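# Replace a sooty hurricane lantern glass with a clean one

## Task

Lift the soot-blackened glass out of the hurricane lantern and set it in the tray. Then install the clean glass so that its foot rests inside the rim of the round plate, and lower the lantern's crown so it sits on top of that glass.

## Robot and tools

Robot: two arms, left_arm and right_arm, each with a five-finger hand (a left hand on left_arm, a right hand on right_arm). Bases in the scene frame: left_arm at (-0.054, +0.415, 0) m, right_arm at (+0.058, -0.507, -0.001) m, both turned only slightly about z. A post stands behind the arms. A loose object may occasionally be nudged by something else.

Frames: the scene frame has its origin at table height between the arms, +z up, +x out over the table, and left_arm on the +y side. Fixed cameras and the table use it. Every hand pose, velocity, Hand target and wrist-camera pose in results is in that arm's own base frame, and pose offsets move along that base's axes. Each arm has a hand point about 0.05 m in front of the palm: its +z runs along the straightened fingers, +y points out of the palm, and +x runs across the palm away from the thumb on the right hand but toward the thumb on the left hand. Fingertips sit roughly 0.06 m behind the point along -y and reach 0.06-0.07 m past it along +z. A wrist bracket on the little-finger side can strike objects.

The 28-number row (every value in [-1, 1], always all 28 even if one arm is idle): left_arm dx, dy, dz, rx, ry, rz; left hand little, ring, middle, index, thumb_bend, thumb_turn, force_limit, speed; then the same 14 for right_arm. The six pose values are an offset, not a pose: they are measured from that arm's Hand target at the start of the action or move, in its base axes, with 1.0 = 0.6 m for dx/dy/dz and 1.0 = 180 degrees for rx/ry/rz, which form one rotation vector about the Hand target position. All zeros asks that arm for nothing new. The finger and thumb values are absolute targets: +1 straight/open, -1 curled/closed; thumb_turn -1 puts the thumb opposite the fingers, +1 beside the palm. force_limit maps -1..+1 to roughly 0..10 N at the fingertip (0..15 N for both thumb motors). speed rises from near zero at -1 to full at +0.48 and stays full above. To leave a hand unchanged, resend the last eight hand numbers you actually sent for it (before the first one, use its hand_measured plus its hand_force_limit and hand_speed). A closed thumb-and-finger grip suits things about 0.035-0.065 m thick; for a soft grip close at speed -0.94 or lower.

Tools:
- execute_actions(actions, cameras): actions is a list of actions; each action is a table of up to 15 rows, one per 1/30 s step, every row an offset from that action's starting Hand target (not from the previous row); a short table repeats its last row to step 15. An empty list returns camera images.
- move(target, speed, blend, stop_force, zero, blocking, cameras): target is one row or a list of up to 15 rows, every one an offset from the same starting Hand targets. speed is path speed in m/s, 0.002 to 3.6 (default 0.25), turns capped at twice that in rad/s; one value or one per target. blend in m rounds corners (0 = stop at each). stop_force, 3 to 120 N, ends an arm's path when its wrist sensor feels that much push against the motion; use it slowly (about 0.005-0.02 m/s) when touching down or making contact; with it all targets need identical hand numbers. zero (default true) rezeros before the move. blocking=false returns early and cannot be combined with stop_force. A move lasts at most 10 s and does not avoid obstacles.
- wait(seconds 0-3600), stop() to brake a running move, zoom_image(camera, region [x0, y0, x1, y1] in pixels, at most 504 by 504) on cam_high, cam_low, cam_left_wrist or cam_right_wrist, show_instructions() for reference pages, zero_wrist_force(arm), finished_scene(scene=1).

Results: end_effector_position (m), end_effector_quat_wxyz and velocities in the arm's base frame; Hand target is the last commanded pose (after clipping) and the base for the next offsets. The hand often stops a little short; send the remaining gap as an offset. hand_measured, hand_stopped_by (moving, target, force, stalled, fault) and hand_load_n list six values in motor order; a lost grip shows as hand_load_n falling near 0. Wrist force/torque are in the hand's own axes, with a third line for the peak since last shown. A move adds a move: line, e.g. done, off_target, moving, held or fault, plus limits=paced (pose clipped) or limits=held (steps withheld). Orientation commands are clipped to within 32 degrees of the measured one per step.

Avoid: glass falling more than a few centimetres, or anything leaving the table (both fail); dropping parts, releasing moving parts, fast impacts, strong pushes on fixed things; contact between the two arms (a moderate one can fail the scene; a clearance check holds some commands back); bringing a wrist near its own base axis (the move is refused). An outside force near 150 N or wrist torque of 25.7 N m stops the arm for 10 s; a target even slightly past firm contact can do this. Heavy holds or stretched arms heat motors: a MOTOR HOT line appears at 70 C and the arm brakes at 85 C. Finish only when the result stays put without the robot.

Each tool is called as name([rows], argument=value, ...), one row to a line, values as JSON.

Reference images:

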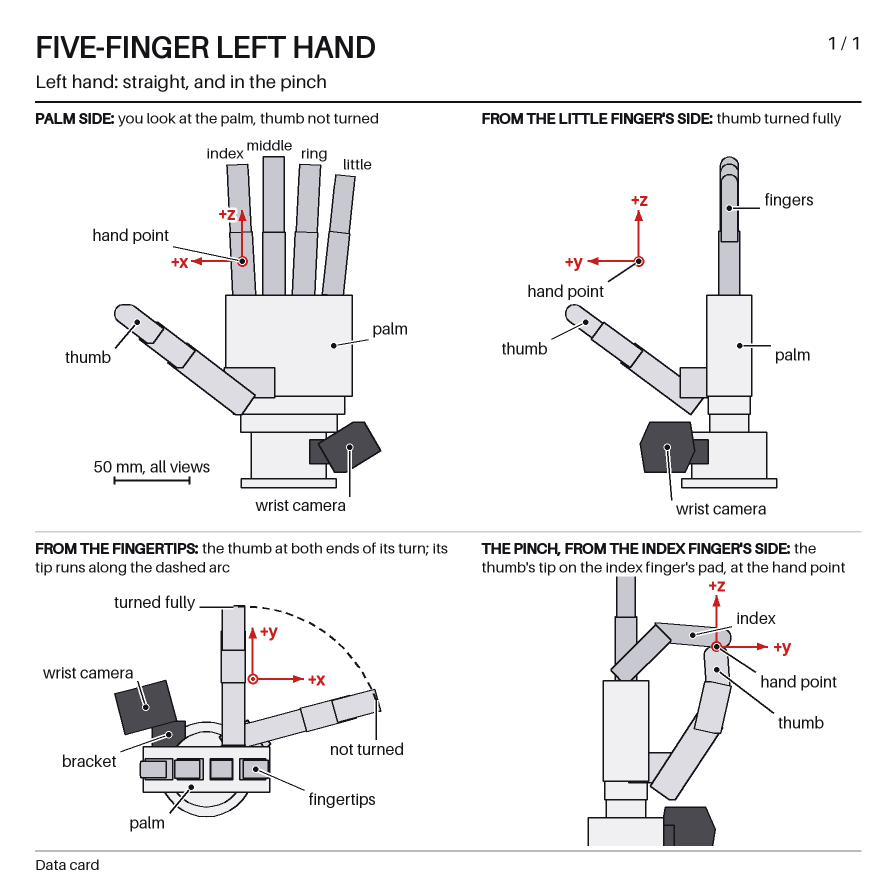

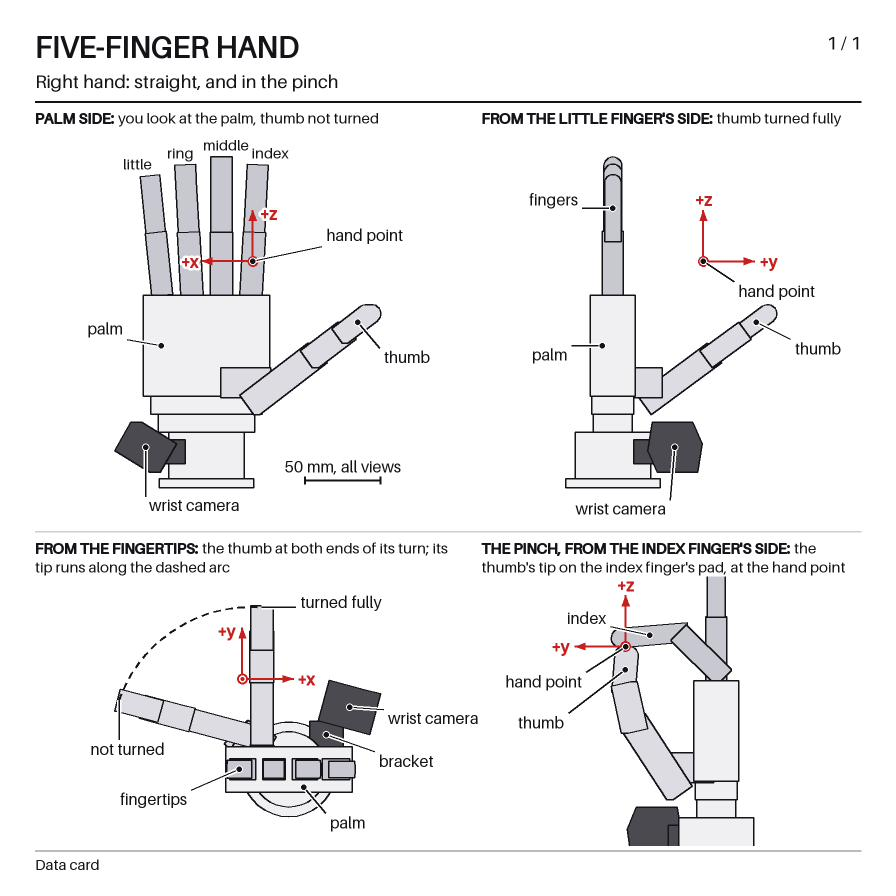

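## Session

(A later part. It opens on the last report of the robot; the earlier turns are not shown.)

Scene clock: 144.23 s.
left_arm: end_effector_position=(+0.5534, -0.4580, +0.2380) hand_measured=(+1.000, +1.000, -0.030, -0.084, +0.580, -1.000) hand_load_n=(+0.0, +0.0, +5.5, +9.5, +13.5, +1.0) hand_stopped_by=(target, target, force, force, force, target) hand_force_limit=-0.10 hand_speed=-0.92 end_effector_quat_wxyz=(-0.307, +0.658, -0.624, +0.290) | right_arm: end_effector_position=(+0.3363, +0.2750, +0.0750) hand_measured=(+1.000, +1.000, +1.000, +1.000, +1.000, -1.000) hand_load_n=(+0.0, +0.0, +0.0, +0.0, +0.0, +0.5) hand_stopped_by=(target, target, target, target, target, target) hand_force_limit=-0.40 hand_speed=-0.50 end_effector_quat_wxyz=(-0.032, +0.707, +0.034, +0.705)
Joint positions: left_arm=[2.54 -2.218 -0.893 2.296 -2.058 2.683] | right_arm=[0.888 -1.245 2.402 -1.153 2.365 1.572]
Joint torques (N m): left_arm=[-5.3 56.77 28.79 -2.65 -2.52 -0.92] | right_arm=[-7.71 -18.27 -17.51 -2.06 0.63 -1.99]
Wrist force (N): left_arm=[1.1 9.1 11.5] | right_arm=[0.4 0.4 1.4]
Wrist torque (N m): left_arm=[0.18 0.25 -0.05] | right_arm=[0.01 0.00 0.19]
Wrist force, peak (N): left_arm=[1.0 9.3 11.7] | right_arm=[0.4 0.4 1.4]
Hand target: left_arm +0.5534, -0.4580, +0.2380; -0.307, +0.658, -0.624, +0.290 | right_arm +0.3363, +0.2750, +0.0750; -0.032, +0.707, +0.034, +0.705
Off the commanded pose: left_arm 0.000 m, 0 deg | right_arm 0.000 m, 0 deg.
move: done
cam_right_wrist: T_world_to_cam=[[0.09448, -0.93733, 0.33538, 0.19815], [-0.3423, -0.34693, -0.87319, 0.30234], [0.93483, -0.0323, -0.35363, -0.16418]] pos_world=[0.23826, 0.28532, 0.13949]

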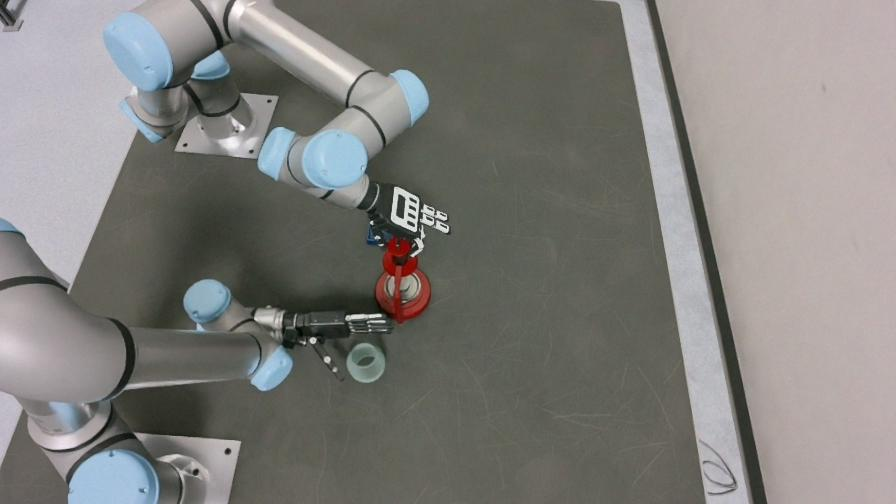

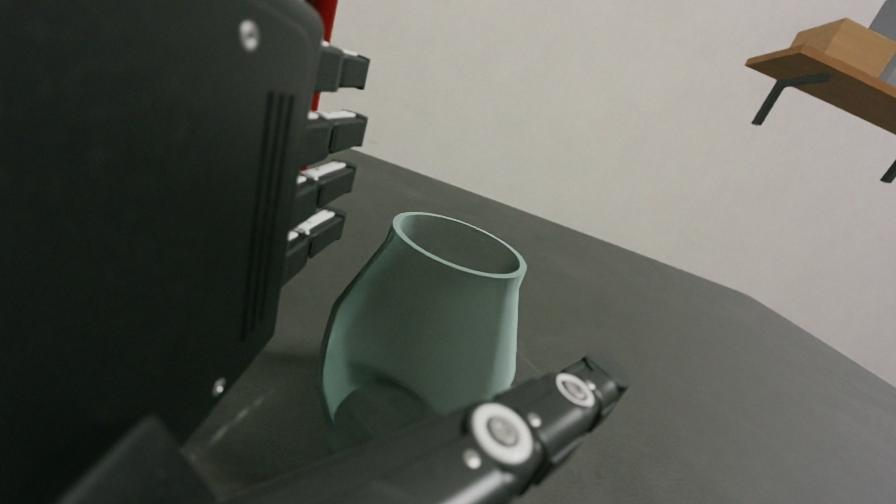

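move(target=[0, 0, 0, 0, 0, 0, 1, 1, -0.4, -0.4, 0.1, -1, -0.1, -0.92, 0, 0, -0.0642, 0, 0, 0, 1, 1, 1, 1, 1, -1, -0.4, -0.5], speed=0.04, stop_force=5, cameras=["cam_high", "cam_right_wrist"])

zoom_image(camera="cam_high", region=[300, 230, 460, 410])

Scene clock: 149.13 s.
left_arm: end_effector_position=(+0.5534, -0.4580, +0.2380) hand_measured=(+1.000, +1.000, -0.030, -0.084, +0.580, -1.000) hand_load_n=(+0.0, +0.0, +5.0, +9.5, +13.5, +1.0) hand_stopped_by=(target, target, force, force, force, target) hand_force_limit=-0.10 hand_speed=-0.92 end_effector_quat_wxyz=(-0.307, +0.658, -0.624, +0.290) | right_arm: end_effector_position=(+0.3363, +0.2749, +0.0365) hand_measured=(+1.000, +1.000, +1.000, +1.000, +1.000, -1.000) hand_load_n=(+0.0, +0.0, +0.0, +0.0, +0.0, +0.0) hand_stopped_by=(target, target, target, target, target, target) hand_force_limit=-0.40 hand_speed=-0.50 end_effector_quat_wxyz=(-0.032, +0.707, +0.034, +0.705)
Joint positions: left_arm=[2.54 -2.218 -0.893 2.296 -2.058 2.683] | right_arm=[0.888 -1.118 2.411 -1.289 2.365 1.572]
Joint torques (N m): left_arm=[-5.24 57.02 28.64 -2.75 -2.47 -1.02] | right_arm=[-5.61 -25.31 -4.52 -1.96 -0.41 -3.02]
Wrist force (N): left_arm=[1.0 9.2 11.4] | right_arm=[0.3 0.2 1.0]
Wrist torque (N m): left_arm=[0.20 0.26 -0.06] | right_arm=[-0.01 0.02 0.18]
Wrist force, peak (N): left_arm=[1.1 9.4 11.6] | right_arm=[0.8 0.5 1.3]
Hand target: left_arm +0.5534, -0.4580, +0.2380; -0.307, +0.658, -0.624, +0.290 | right_arm +0.3363, +0.2750, +0.0365; -0.032, +0.707, +0.034, +0.705
Off the commanded pose: left_arm 0.000 m, 0 deg | right_arm 0.000 m, 0 deg.
move: done
cam_right_wrist: T_world_to_cam=[[0.09448, -0.93733, 0.33538, 0.21106], [-0.3423, -0.34693, -0.87319, 0.26872], [0.93483, -0.0323, -0.35363, -0.1778]] pos_world=[0.23826, 0.28532, 0.10099]

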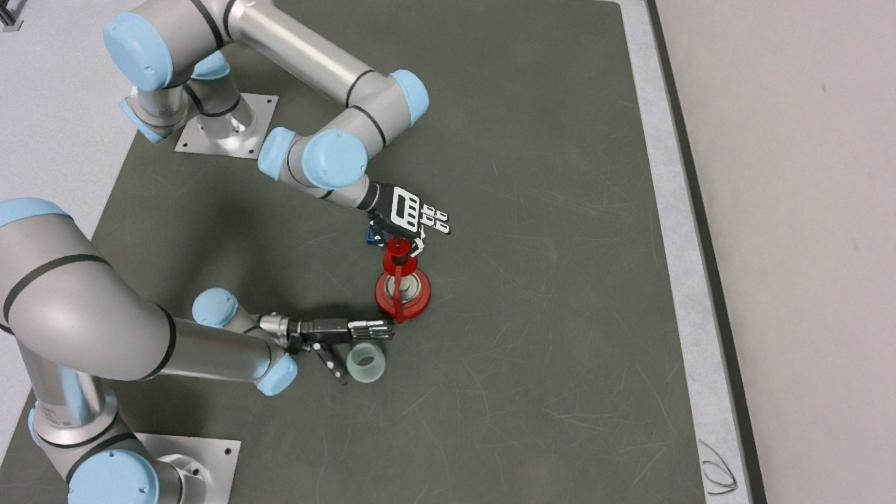

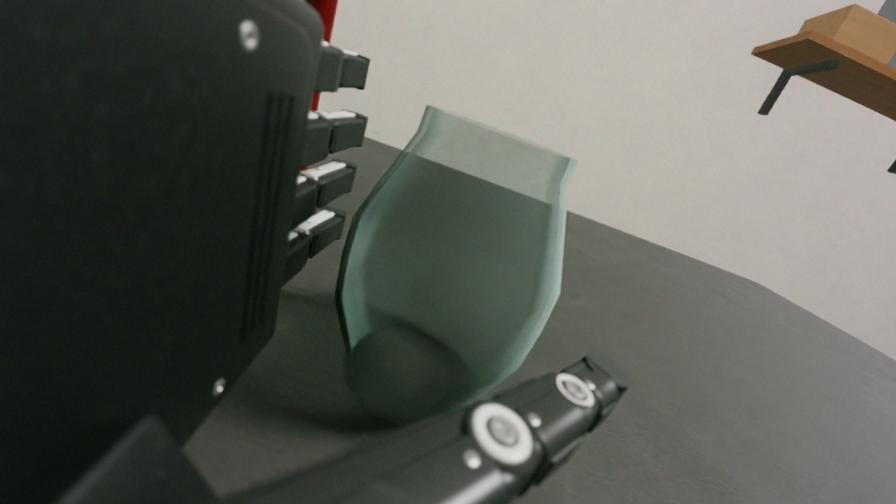

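Scaled by 2.800 from the camera's image (finer frame: 1280x720).

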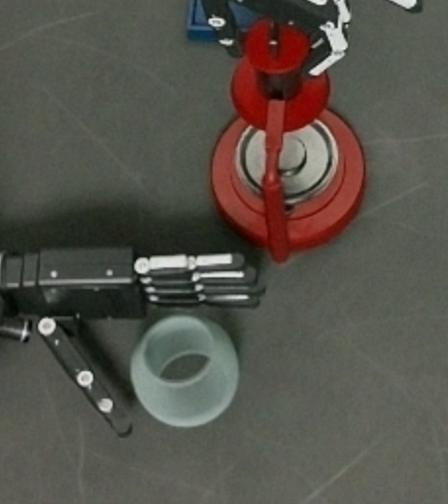

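move(target=[0, 0, 0, 0, 0, 0, 1, 1, -0.4, -0.4, 0.1, -1, -0.1, -0.92, 0, 0, 0, 0, 0, 0, 1, 1, 0.3, 0.3, 0.4, -1, -0.75, -0.92], cameras=["cam_right_wrist"])

move(target=[0, 0, 0, 0, 0, 0, 1, 1, -0.4, -0.4, 0.1, -1, -0.1, -0.92, 0, 0, 0, 0, 0, 0, 1, 1, 0.2, 0.2, 0.3, -1, -0.4, -0.93], cameras=["cam_high", "cam_right_wrist"])

Scene clock: 151.97 s.
left_arm: end_effector_position=(+0.5534, -0.4580, +0.2380) hand_measured=(+1.000, +1.000, -0.030, -0.084, +0.580, -1.000) hand_load_n=(+0.0, +0.0, +5.5, +9.5, +13.5, +1.0) hand_stopped_by=(target, target, force, force, force, target) hand_force_limit=-0.10 hand_speed=-0.92 end_effector_quat_wxyz=(-0.307, +0.658, -0.624, +0.290) | right_arm: end_effector_position=(+0.3363, +0.2750, +0.0365) hand_measured=(+1.000, +1.000, +0.478, +0.478, +0.734, -1.000) hand_load_n=(+0.0, +0.0, +1.5, +2.0, +3.5, +0.5) hand_stopped_by=(target, target, force, force, force, target) hand_force_limit=-0.75 hand_speed=-0.92 end_effector_quat_wxyz=(-0.032, +0.707, +0.034, +0.705)
Joint positions: left_arm=[2.54 -2.218 -0.893 2.296 -2.058 2.683] | right_arm=[0.888 -1.118 2.411 -1.289 2.365 1.572]
Joint torques (N m): left_arm=[-5.23 57.13 28.81 -2.74 -2.49 -0.95] | right_arm=[-5.72 -21.65 -11.96 -1.56 -1.16 -3.03]
Wrist force (N): left_arm=[0.9 9.0 11.4] | right_arm=[-0.5 0.3 1.2]
Wrist torque (N m): left_arm=[0.18 0.27 -0.06] | right_arm=[-0.02 0.05 0.15]
Wrist force, peak (N): left_arm=[1.1 9.3 11.7] | right_arm=[0.6 0.3 1.2]
Hand target: left_arm +0.5534, -0.4580, +0.2380; -0.307, +0.658, -0.624, +0.290 | right_arm +0.3363, +0.2750, +0.0365; -0.032, +0.707, +0.034, +0.705
Off the commanded pose: left_arm 0.000 m, 0 deg | right_arm 0.000 m, 0 deg.
move: done
cam_right_wrist: T_world_to_cam=[[0.09448, -0.93733, 0.33538, 0.21106], [-0.3423, -0.34693, -0.87319, 0.26872], [0.93483, -0.0323, -0.35363, -0.1778]] pos_world=[0.23826, 0.28532, 0.10099]

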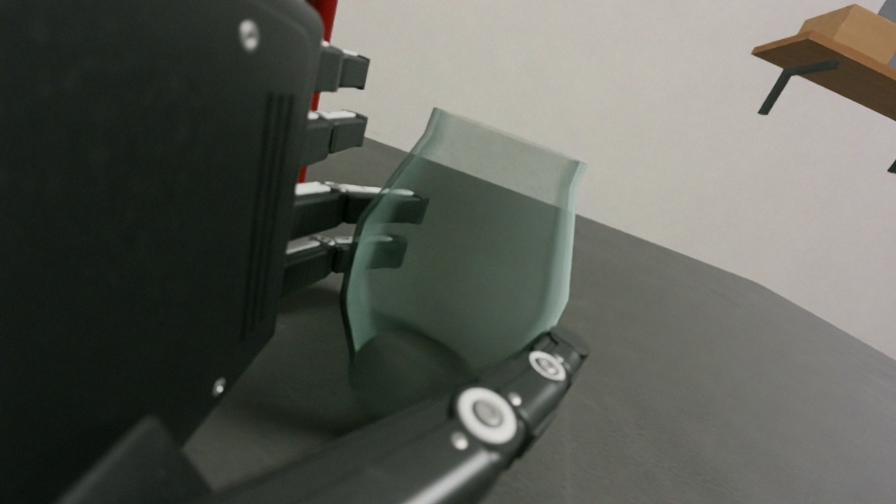

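Scene clock: 152.47 s.
left_arm: end_effector_position=(+0.5534, -0.4580, +0.2380) hand_measured=(+1.000, +1.000, -0.030, -0.084, +0.580, -1.000) hand_load_n=(+0.0, +0.0, +5.0, +9.5, +13.0, +1.0) hand_stopped_by=(target, target, force, force, force, target) hand_force_limit=-0.10 hand_speed=-0.92 end_effector_quat_wxyz=(-0.307, +0.658, -0.624, +0.290) | right_arm: end_effector_position=(+0.3363, +0.2750, +0.0365) hand_measured=(+1.000, +1.000, +0.460, +0.466, +0.734, -1.000) hand_load_n=(+0.0, +0.0, +4.0, +2.5, +6.5, +0.0) hand_stopped_by=(target, target, force, force, force, target) hand_force_limit=-0.40 hand_speed=-0.93 end_effector_quat_wxyz=(-0.032, +0.707, +0.034, +0.705)
Joint positions: left_arm=[2.54 -2.218 -0.893 2.296 -2.058 2.683] | right_arm=[0.888 -1.118 2.411 -1.289 2.365 1.572]
Joint torques (N m): left_arm=[-4.55 57.25 29.09 -2.66 -2.49 -0.97] | right_arm=[-5.83 -21 -11.96 -1.43 -1.27 -3.07]
Wrist force (N): left_arm=[0.9 9.3 11.5] | right_arm=[0.1 0.1 1.0]
Wrist torque (N m): left_arm=[0.22 0.28 -0.07] | right_arm=[-0.02 0.02 0.16]
Wrist force, peak (N): left_arm=[1.2 9.2 11.7] | right_arm=[0.1 0.0 1.3]
Hand target: left_arm +0.5534, -0.4580, +0.2380; -0.307, +0.658, -0.624, +0.290 | right_arm +0.3363, +0.2750, +0.0365; -0.032, +0.707, +0.034, +0.705
Off the commanded pose: left_arm 0.000 m, 0 deg | right_arm 0.000 m, 0 deg.
move: done
cam_right_wrist: T_world_to_cam=[[0.09448, -0.93733, 0.33538, 0.21106], [-0.3423, -0.34693, -0.87319, 0.26872], [0.93483, -0.0323, -0.35363, -0.1778]] pos_world=[0.23826, 0.28532, 0.10099]

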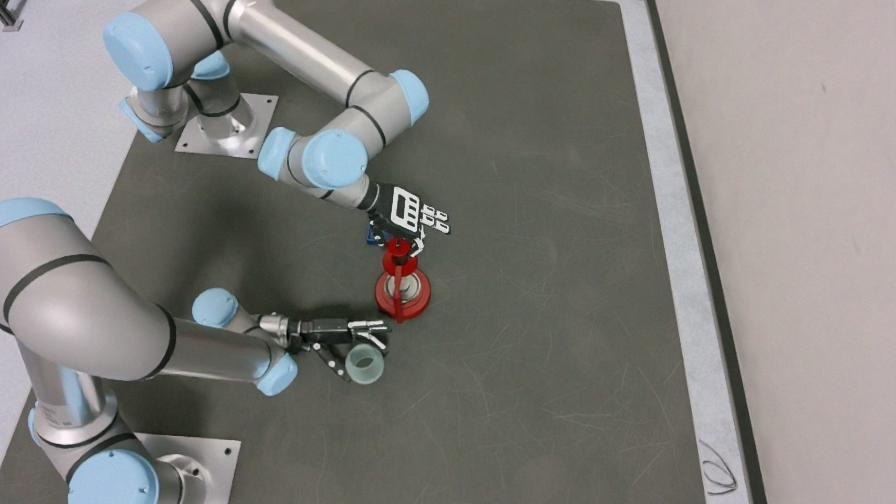

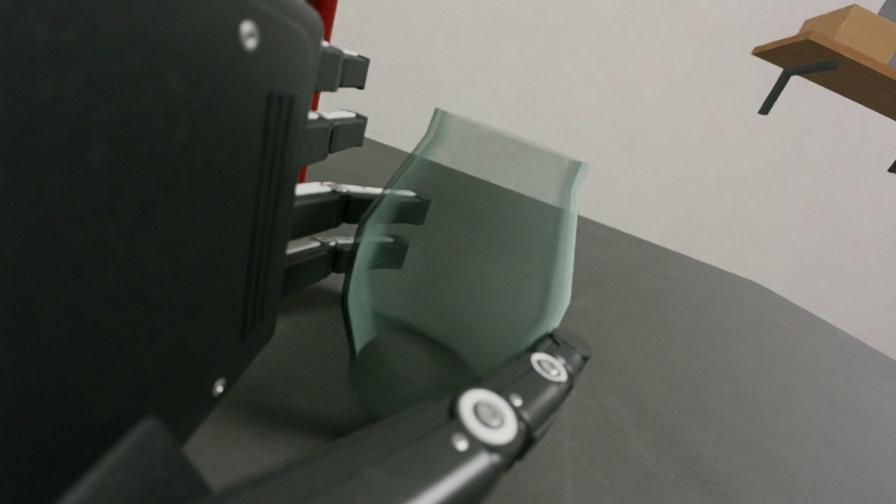

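move([
  [0, 0, 0, 0, 0, 0, 1, 1, -0.4, -0.4, 0.1, -1, -0.1, -0.92, 0, 0, 0, 0, 0, 0, 1, 1, 0.63, 0.63, 0.82, -1, -0.4, -0.8],
  [0, 0, 0, 0, 0, 0, 1, 1, -0.4, -0.4, 0.1, -1, -0.1, -0.92, -0.0057, -0.0097, 0, 0, 0, 0, 1, 1, 0.63, 0.63, 0.82, -1, -0.4, -0.8],
  [0, 0, 0, 0, 0, 0, 1, 1, -0.4, -0.4, 0.1, -1, -0.1, -0.92, -0.0057, -0.0097, 0, 0, 0, 0, 1, 1, 0.567, 0.567, 0.66, -1, -0.4, -0.8],
], speed=0.02, cameras=["cam_high", "cam_right_wrist"])

Scene clock: 155.70 s.
left_arm: end_effector_position=(+0.5534, -0.4580, +0.2380) hand_measured=(+1.000, +1.000, -0.030, -0.084, +0.580, -1.000) hand_load_n=(+0.0, +0.0, +5.0, +9.5, +13.5, +1.0) hand_stopped_by=(target, target, force, force, force, target) hand_force_limit=-0.10 hand_speed=-0.92 end_effector_quat_wxyz=(-0.307, +0.658, -0.624, +0.290) | right_arm: end_effector_position=(+0.3329, +0.2691, +0.0365) hand_measured=(+1.000, +1.000, +0.568, +0.568, +0.660, -1.000) hand_load_n=(+0.0, +0.0, +0.0, +0.0, +0.0, +0.5) hand_stopped_by=(target, target, target, target, target, target) hand_force_limit=-0.40 hand_speed=-0.80 end_effector_quat_wxyz=(-0.032, +0.707, +0.034, +0.705)
Joint positions: left_arm=[2.54 -2.218 -0.893 2.296 -2.058 2.683] | right_arm=[0.884 -1.125 2.43 -1.301 2.362 1.572]
Joint torques (N m): left_arm=[-5.07 56.56 28.52 -2.67 -2.48 -1.05] | right_arm=[5.53 -20.16 -14.5 0.45 1.08 -3.04]
Wrist force (N): left_arm=[1.0 9.3 11.3] | right_arm=[0.2 0.1 1.2]
Wrist torque (N m): left_arm=[0.23 0.27 -0.06] | right_arm=[-0.03 0.02 0.17]
Wrist force, peak (N): left_arm=[1.0 9.2 11.7] | right_arm=[0.8 0.0 1.1]
Hand target: left_arm +0.5534, -0.4580, +0.2380; -0.307, +0.658, -0.624, +0.290 | right_arm +0.3329, +0.2691, +0.0365; -0.032, +0.707, +0.034, +0.705
Off the commanded pose: left_arm 0.000 m, 0 deg | right_arm 0.000 m, 0 deg.
move: done
cam_right_wrist: T_world_to_cam=[[0.09448, -0.93733, 0.33538, 0.20594], [-0.3423, -0.34693, -0.87319, 0.26555], [0.93483, -0.0323, -0.35363, -0.17481]] pos_world=[0.23486, 0.27952, 0.10099]

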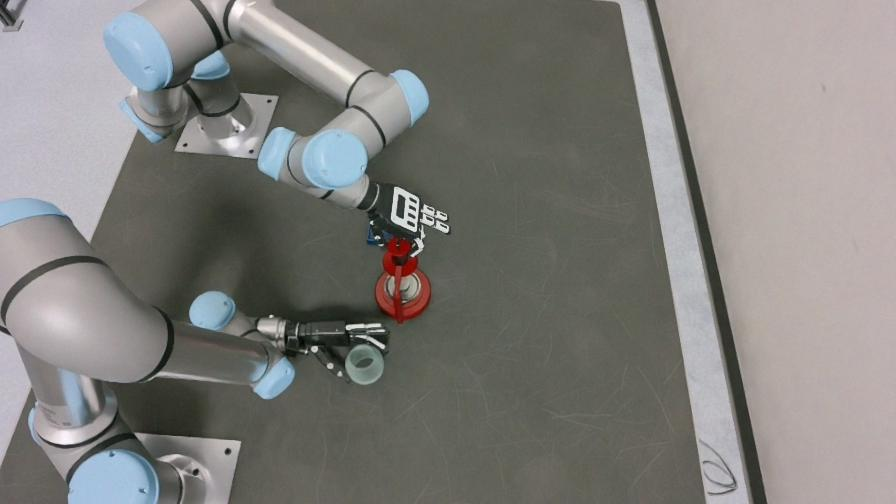

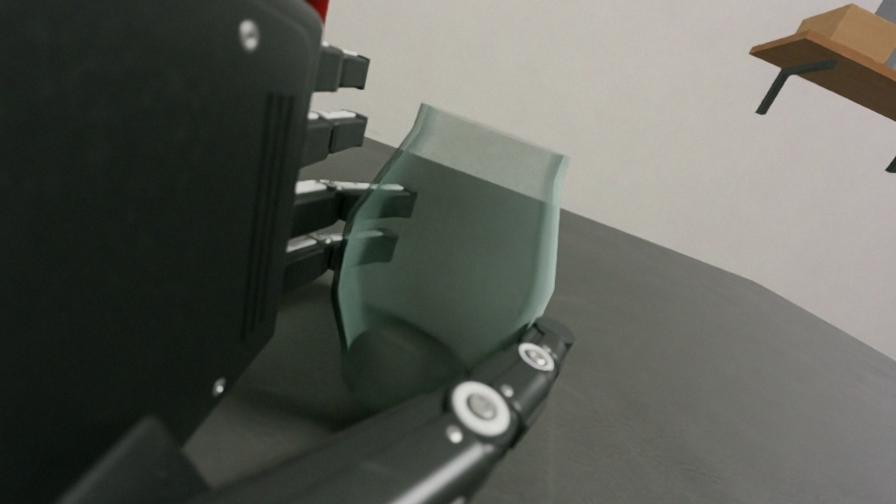

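Now close the thumb gently.

move(target=[0, 0, 0, 0, 0, 0, 1, 1, -0.4, -0.4, 0.1, -1, -0.1, -0.92, 0, 0, 0, 0, 0, 0, 1, 1, 0.56, 0.56, 0.3, -1, -0.75, -0.93], cameras=["cam_right_wrist"])

Scene clock: 156.30 s.
left_arm: end_effector_position=(+0.5534, -0.4580, +0.2380) hand_measured=(+1.000, +1.000, -0.030, -0.084, +0.580, -1.000) hand_load_n=(+0.0, +0.0, +5.0, +9.5, +13.5, +1.0) hand_stopped_by=(target, target, force, force, force, target) hand_force_limit=-0.10 hand_speed=-0.92 end_effector_quat_wxyz=(-0.307, +0.658, -0.624, +0.290) | right_arm: end_effector_position=(+0.3329, +0.2691, +0.0365) hand_measured=(+1.000, +1.000, +0.560, +0.560, +0.646, -1.000) hand_load_n=(+0.0, +0.0, +0.5, +1.5, +2.0, +0.0) hand_stopped_by=(target, target, target, force, force, target) hand_force_limit=-0.75 hand_speed=-0.93 end_effector_quat_wxyz=(-0.032, +0.707, +0.034, +0.705)
Joint positions: left_arm=[2.54 -2.218 -0.893 2.296 -2.058 2.683] | right_arm=[0.884 -1.125 2.43 -1.301 2.362 1.572]
Joint torques (N m): left_arm=[-5.41 56.75 29.02 -2.62 -2.49 -1] | right_arm=[5.5 -20.31 -13.66 0.36 1.12 -3.03]
Wrist force (N): left_arm=[1.1 9.2 11.4] | right_arm=[0.7 0.3 0.8]
Wrist torque (N m): left_arm=[0.20 0.26 -0.06] | right_arm=[0.00 -0.05 0.22]
Wrist force, peak (N): left_arm=[1.1 9.2 11.7] | right_arm=[0.5 0.2 1.3]
Hand target: left_arm +0.5534, -0.4580, +0.2380; -0.307, +0.658, -0.624, +0.290 | right_arm +0.3329, +0.2691, +0.0365; -0.032, +0.707, +0.034, +0.705
Off the commanded pose: left_arm 0.000 m, 0 deg | right_arm 0.000 m, 0 deg.
move: done
cam_right_wrist: T_world_to_cam=[[0.09448, -0.93733, 0.33538, 0.20594], [-0.3423, -0.34693, -0.87319, 0.26555], [0.93483, -0.0323, -0.35363, -0.17481]] pos_world=[0.23486, 0.27952, 0.10099]

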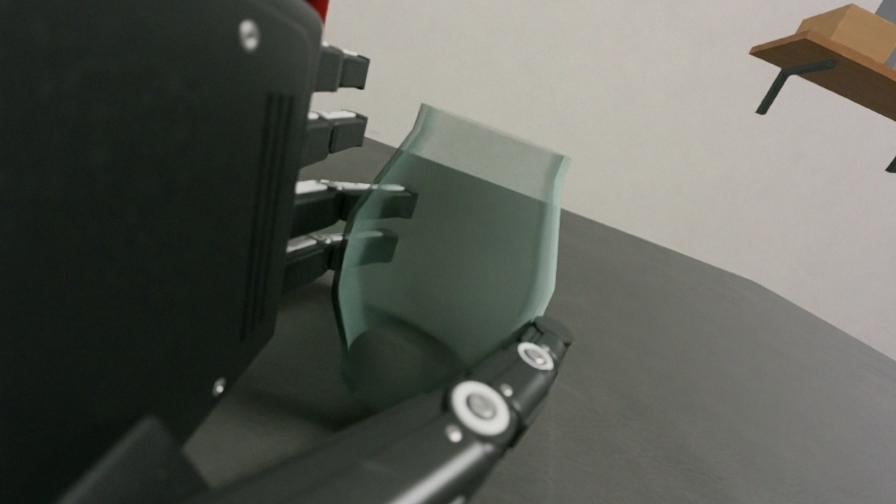

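move(target=[0, 0, 0, 0, 0, 0, 1, 1, -0.4, -0.4, 0.1, -1, -0.1, -0.92, 0, 0, 0, 0, 0, 0, 1, 1, 0.48, 0.48, 0.25, -1, -0.4, -0.93], cameras=["cam_right_wrist"])

Scene clock: 156.93 s.
left_arm: end_effector_position=(+0.5534, -0.4580, +0.2380) hand_measured=(+1.000, +1.000, -0.030, -0.084, +0.580, -1.000) hand_load_n=(+0.0, +0.0, +5.0, +9.5, +13.5, +1.0) hand_stopped_by=(target, target, force, force, force, target) hand_force_limit=-0.10 hand_speed=-0.92 end_effector_quat_wxyz=(-0.307, +0.658, -0.624, +0.290) | right_arm: end_effector_position=(+0.3329, +0.2691, +0.0365) hand_measured=(+1.000, +1.000, +0.536, +0.542, +0.644, -1.000) hand_load_n=(+0.0, +0.0, +4.0, +2.5, +7.0, +0.0) hand_stopped_by=(target, target, force, force, force, target) hand_force_limit=-0.40 hand_speed=-0.93 end_effector_quat_wxyz=(-0.032, +0.707, +0.034, +0.705)
Joint positions: left_arm=[2.54 -2.218 -0.893 2.296 -2.058 2.683] | right_arm=[0.884 -1.125 2.43 -1.301 2.362 1.572]
Joint torques (N m): left_arm=[-5.2 57.02 29.21 -2.63 -2.5 -1.05] | right_arm=[4.81 -20.56 -13.01 0.33 1.12 -2.98]
Wrist force (N): left_arm=[1.0 9.2 11.5] | right_arm=[0.2 0.1 1.0]
Wrist torque (N m): left_arm=[0.20 0.27 -0.06] | right_arm=[-0.03 -0.01 0.16]
Wrist force, peak (N): left_arm=[1.0 9.3 11.6] | right_arm=[0.3 -0.4 1.3]
Hand target: left_arm +0.5534, -0.4580, +0.2380; -0.307, +0.658, -0.624, +0.290 | right_arm +0.3329, +0.2691, +0.0365; -0.032, +0.707, +0.034, +0.705
Off the commanded pose: left_arm 0.000 m, 0 deg | right_arm 0.000 m, 0 deg.
move: done
cam_right_wrist: T_world_to_cam=[[0.09448, -0.93733, 0.33538, 0.20594], [-0.3423, -0.34693, -0.87319, 0.26555], [0.93483, -0.0323, -0.35363, -0.17481]] pos_world=[0.23486, 0.27952, 0.10099]

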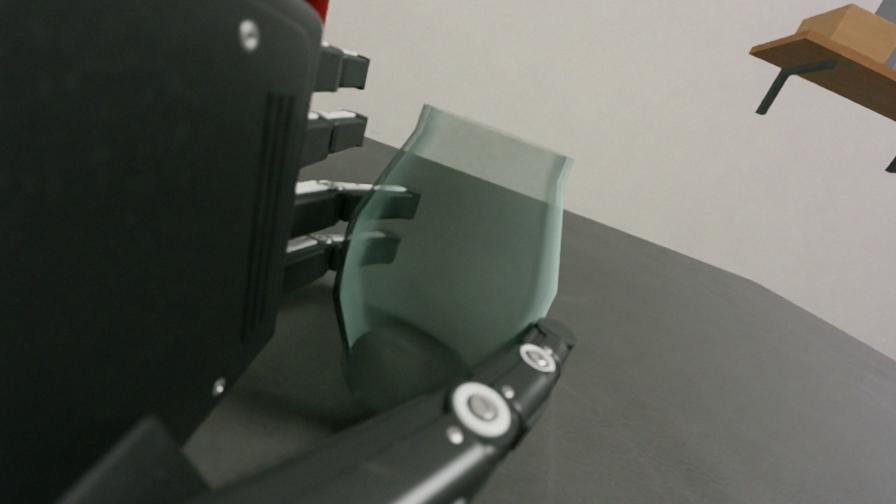

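move([
  [0, 0, 0, 0, 0, 0, 1, 1, -0.4, -0.4, 0.1, -1, -0.1, -0.92, 0, 0, 0.1558, 0, 0, 0, 0.67, 0.67, 0.48, 0.48, 0.25, -1, -0.4, -0.93],
  [0, 0, 0, 0, 0, 0, 1, 1, -0.4, -0.4, 0.1, -1, -0.1, -0.92, -0.1042, -0.0007, 0.1558, 0, 0, 0, 0.67, 0.67, 0.48, 0.48, 0.25, -1, -0.4, -0.93],
  [0, 0, 0, 0, 0, 0, 1, 1, -0.4, -0.4, 0.1, -1, -0.1, -0.92, -0.1068, 0.242, 0.1092, 0, 0, 0.0556, 0.67, 0.67, 0.48, 0.48, 0.25, -1, -0.4, -0.93],
], speed=[0.05, 0.1, 0.1], blend=[0.01, 0.01, 0], cameras=["all"])

zoom_image(camera="cam_low", region=[370, 210, 480, 310])

zoom_image(camera="cam_high", region=[270, 210, 450, 390])

Scene clock: 163.70 s.
left_arm: end_effector_position=(+0.5534, -0.4580, +0.2380) hand_measured=(+1.000, +1.000, -0.030, -0.084, +0.580, -1.000) hand_load_n=(+0.0, -0.5, +5.0, +9.5, +13.5, +1.0) hand_stopped_by=(target, target, force, force, force, target) hand_force_limit=-0.10 hand_speed=-0.92 end_effector_quat_wxyz=(-0.307, +0.658, -0.624, +0.290) | right_arm: end_effector_position=(+0.2688, +0.4143, +0.1020) hand_measured=(+0.670, +0.670, +0.536, +0.542, +0.644, -1.000) hand_load_n=(+0.0, +0.0, +4.0, +2.5, +7.0, +1.5) hand_stopped_by=(target, target, force, force, force, target) hand_force_limit=-0.40 hand_speed=-0.93 end_effector_quat_wxyz=(-0.094, +0.702, +0.095, +0.700)
Joint positions: left_arm=[2.54 -2.218 -0.893 2.296 -2.058 2.683] | right_arm=[1.208 -1.182 2.148 -0.961 2.51 1.573]
Joint torques (N m): left_arm=[-5.13 57.03 28.58 -2.62 -2.42 -1.14] | right_arm=[-7.97 -29.5 -14.98 -1.99 1.4 -1.19]
Wrist force (N): left_arm=[1.1 9.1 11.5] | right_arm=[-0.6 0.3 1.2]
Wrist torque (N m): left_arm=[0.19 0.24 -0.06] | right_arm=[0.01 0.01 0.14]
Wrist force, peak (N): left_arm=[1.0 9.3 11.7] | right_arm=[-0.7 -1.1 1.3]
Hand target: left_arm +0.5534, -0.4580, +0.2380; -0.307, +0.658, -0.624, +0.290 | right_arm +0.2688, +0.4143, +0.1020; -0.094, +0.702, +0.095, +0.700
Off the commanded pose: left_arm 0.000 m, 0 deg | right_arm 0.000 m, 0 deg.
move: done
cam_left_wrist: T_world_to_cam=[[0.63424, -0.24261, 0.73408, -0.63746], [-0.44776, -0.88931, 0.09294, -0.17231], [0.63028, -0.38764, -0.67267, -0.25279]] pos_world=[0.48648, -0.40588, 0.31392]
cam_right_wrist: T_world_to_cam=[[0.25604, -0.90659, 0.33545, 0.26991], [-0.27676, -0.40125, -0.87316, 0.35604], [0.9262, 0.13073, -0.35365, -0.15227]] pos_world=[0.17046, 0.40746, 0.16649]

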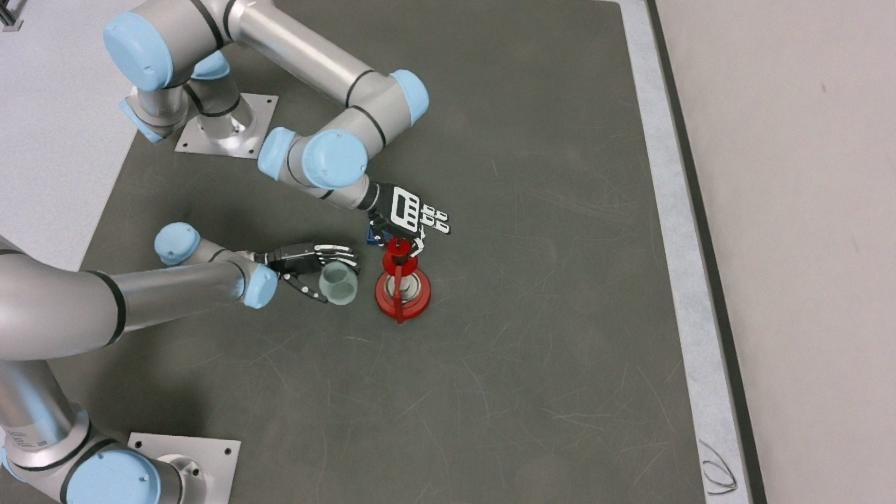

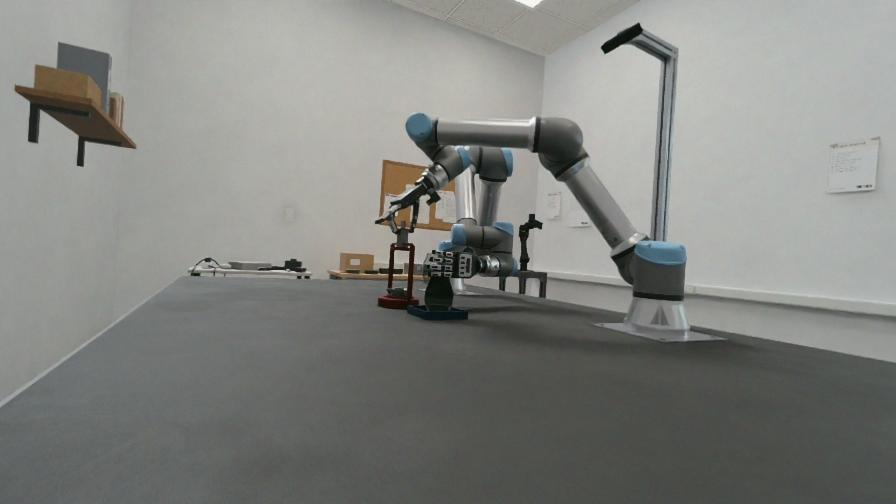

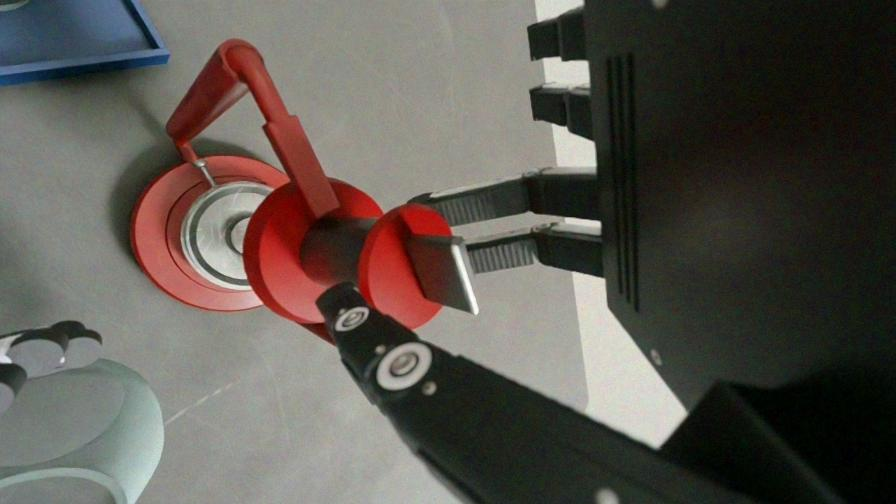

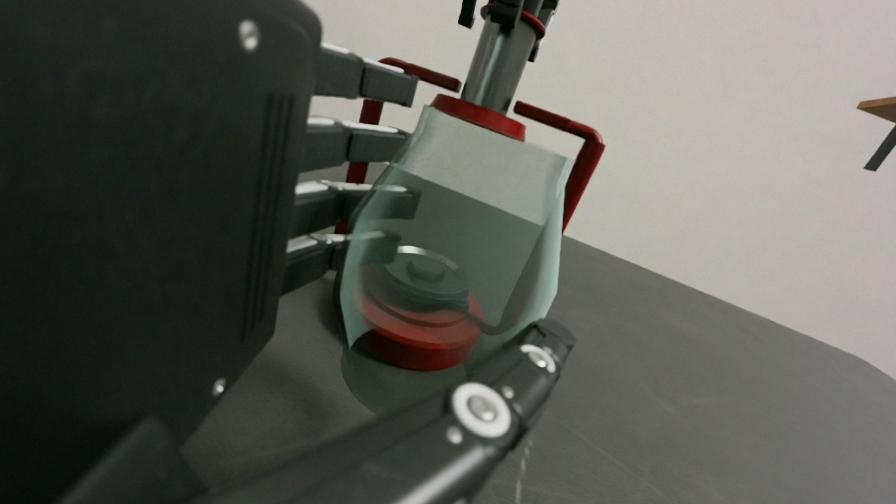

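Scaled by 4.582 from the camera's image (finer frame: 1280x720).

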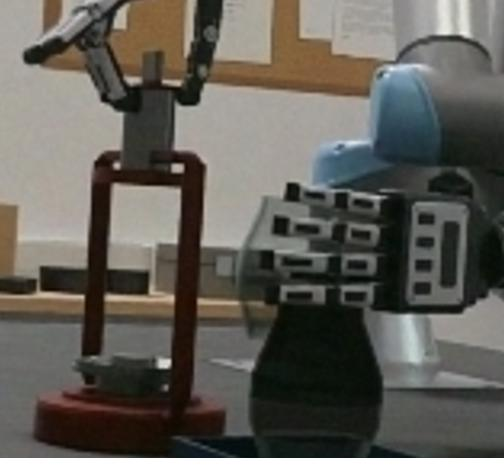

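Scaled by 2.800 from the camera's image (finer frame: 1280x720).

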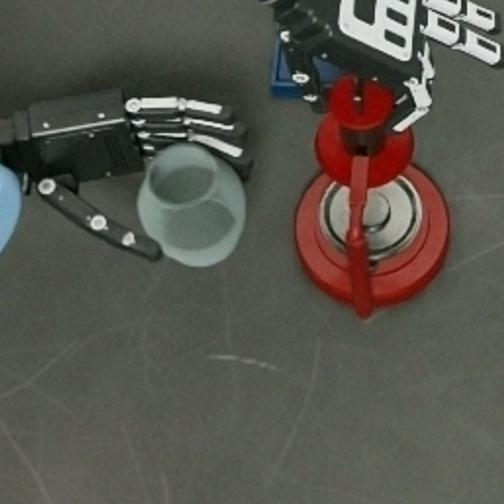

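move([
  [0,0,0,0,0,0,1,1,-0.4,-0.4,0.1,-1,-0.1,-0.92,0.12,0.033,0,0,0,0,0.67,0.67,0.48,0.48,0.25,-1,-0.4,-0.93],
], speed=0.05, stop_force=6, cameras=["all"])

Scene clock: 166.70 s.
left_arm: end_effector_position=(+0.5534, -0.4580, +0.2380) hand_measured=(+1.000, +1.000, -0.030, -0.084, +0.580, -1.000) hand_load_n=(+0.0, +0.0, +5.0, +9.5, +13.5, +1.0) hand_stopped_by=(target, target, force, force, force, target) hand_force_limit=-0.10 hand_speed=-0.92 end_effector_quat_wxyz=(-0.307, +0.658, -0.624, +0.290) | right_arm: end_effector_position=(+0.3408, +0.4341, +0.1020) hand_measured=(+0.670, +0.670, +0.536, +0.542, +0.644, -1.000) hand_load_n=(+0.0, -0.5, +3.5, +2.5, +7.0, +1.0) hand_stopped_by=(target, target, force, force, force, target) hand_force_limit=-0.40 hand_speed=-0.93 end_effector_quat_wxyz=(-0.094, +0.702, +0.095, +0.700)
Joint positions: left_arm=[2.54 -2.218 -0.893 2.296 -2.058 2.683] | right_arm=[1.065 -1.135 2.066 -0.927 2.367 1.572]
Joint torques (N m): left_arm=[-5.09 56.97 28.63 -2.68 -2.48 -1.15] | right_arm=[9.28 -41.16 -7.7 -2.2 0.05 -1.03]
Wrist force (N): left_arm=[1.1 9.2 11.6] | right_arm=[-1.0 0.1 0.8]
Wrist torque (N m): left_arm=[0.20 0.25 -0.05] | right_arm=[0.01 0.06 0.18]
Wrist force, peak (N): left_arm=[1.0 9.4 11.6] | right_arm=[-0.9 0.4 1.8]
Hand target: left_arm +0.5534, -0.4580, +0.2380; -0.307, +0.658, -0.624, +0.290 | right_arm +0.3408, +0.4341, +0.1020; -0.094, +0.702, +0.095, +0.700
Off the commanded pose: left_arm 0.000 m, 0 deg | right_arm 0.000 m, 0 deg.
move: done
cam_left_wrist: T_world_to_cam=[[0.63424, -0.24261, 0.73408, -0.63746], [-0.44776, -0.88931, 0.09294, -0.17231], [0.63028, -0.38764, -0.67267, -0.25279]] pos_world=[0.48648, -0.40588, 0.31392]
cam_right_wrist: T_world_to_cam=[[0.25589, -0.90667, 0.33537, 0.2695], [-0.27681, -0.40111, -0.8732, 0.38387], [0.92622, 0.13061, -0.35362, -0.22151]] pos_world=[0.24246, 0.42726, 0.16649]

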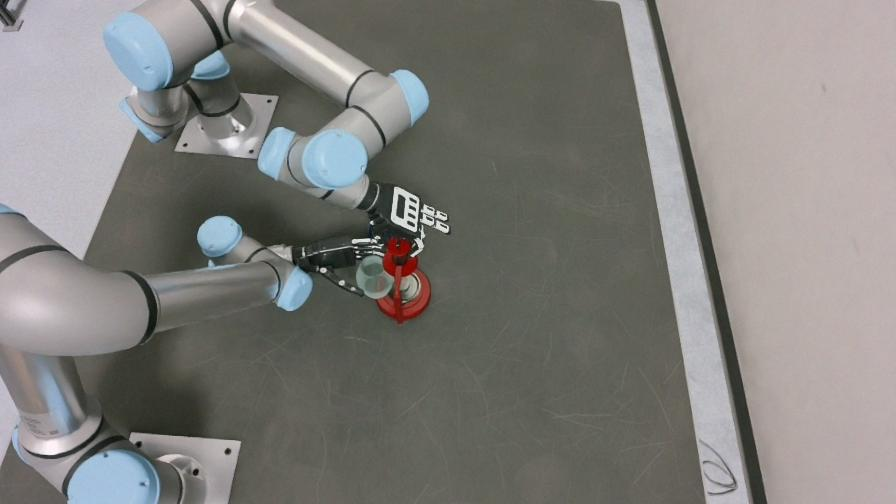

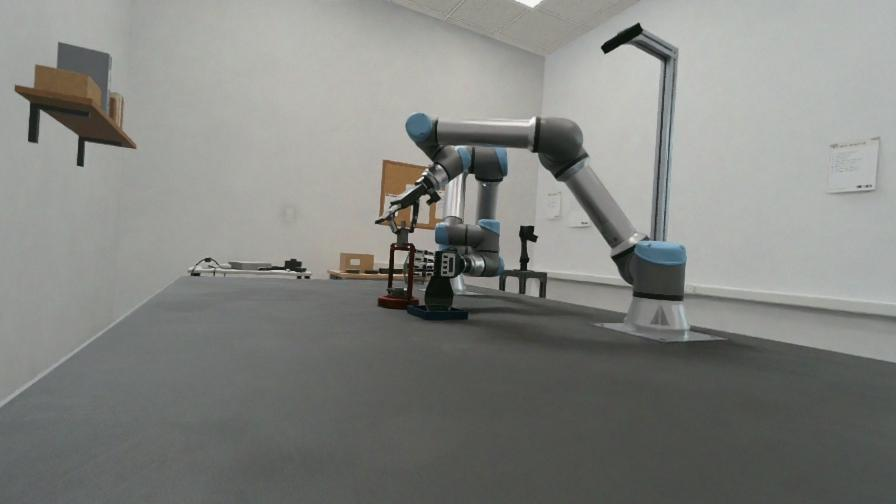

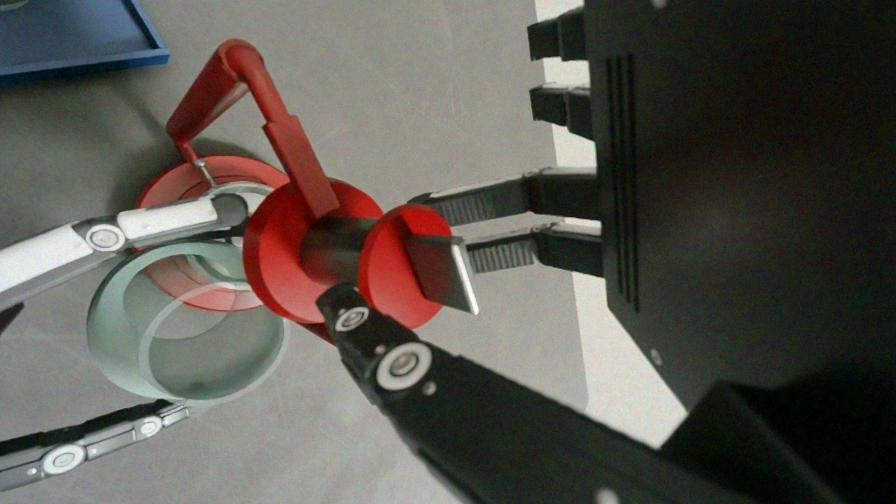

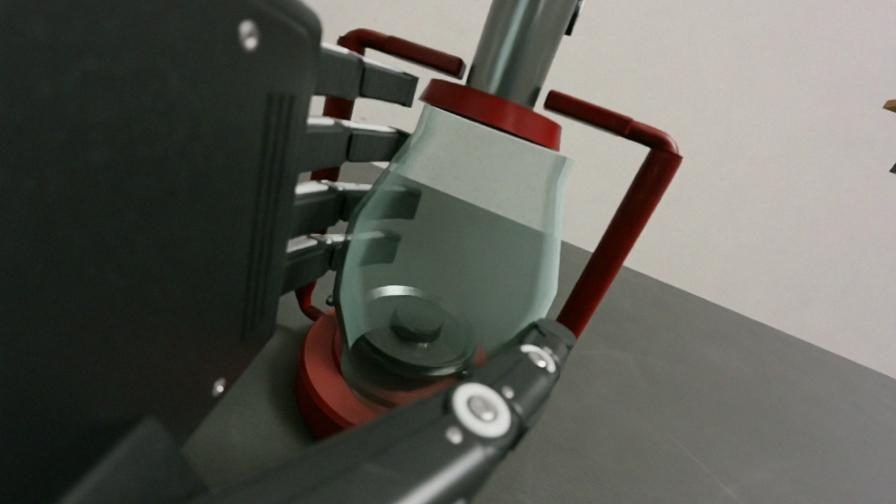

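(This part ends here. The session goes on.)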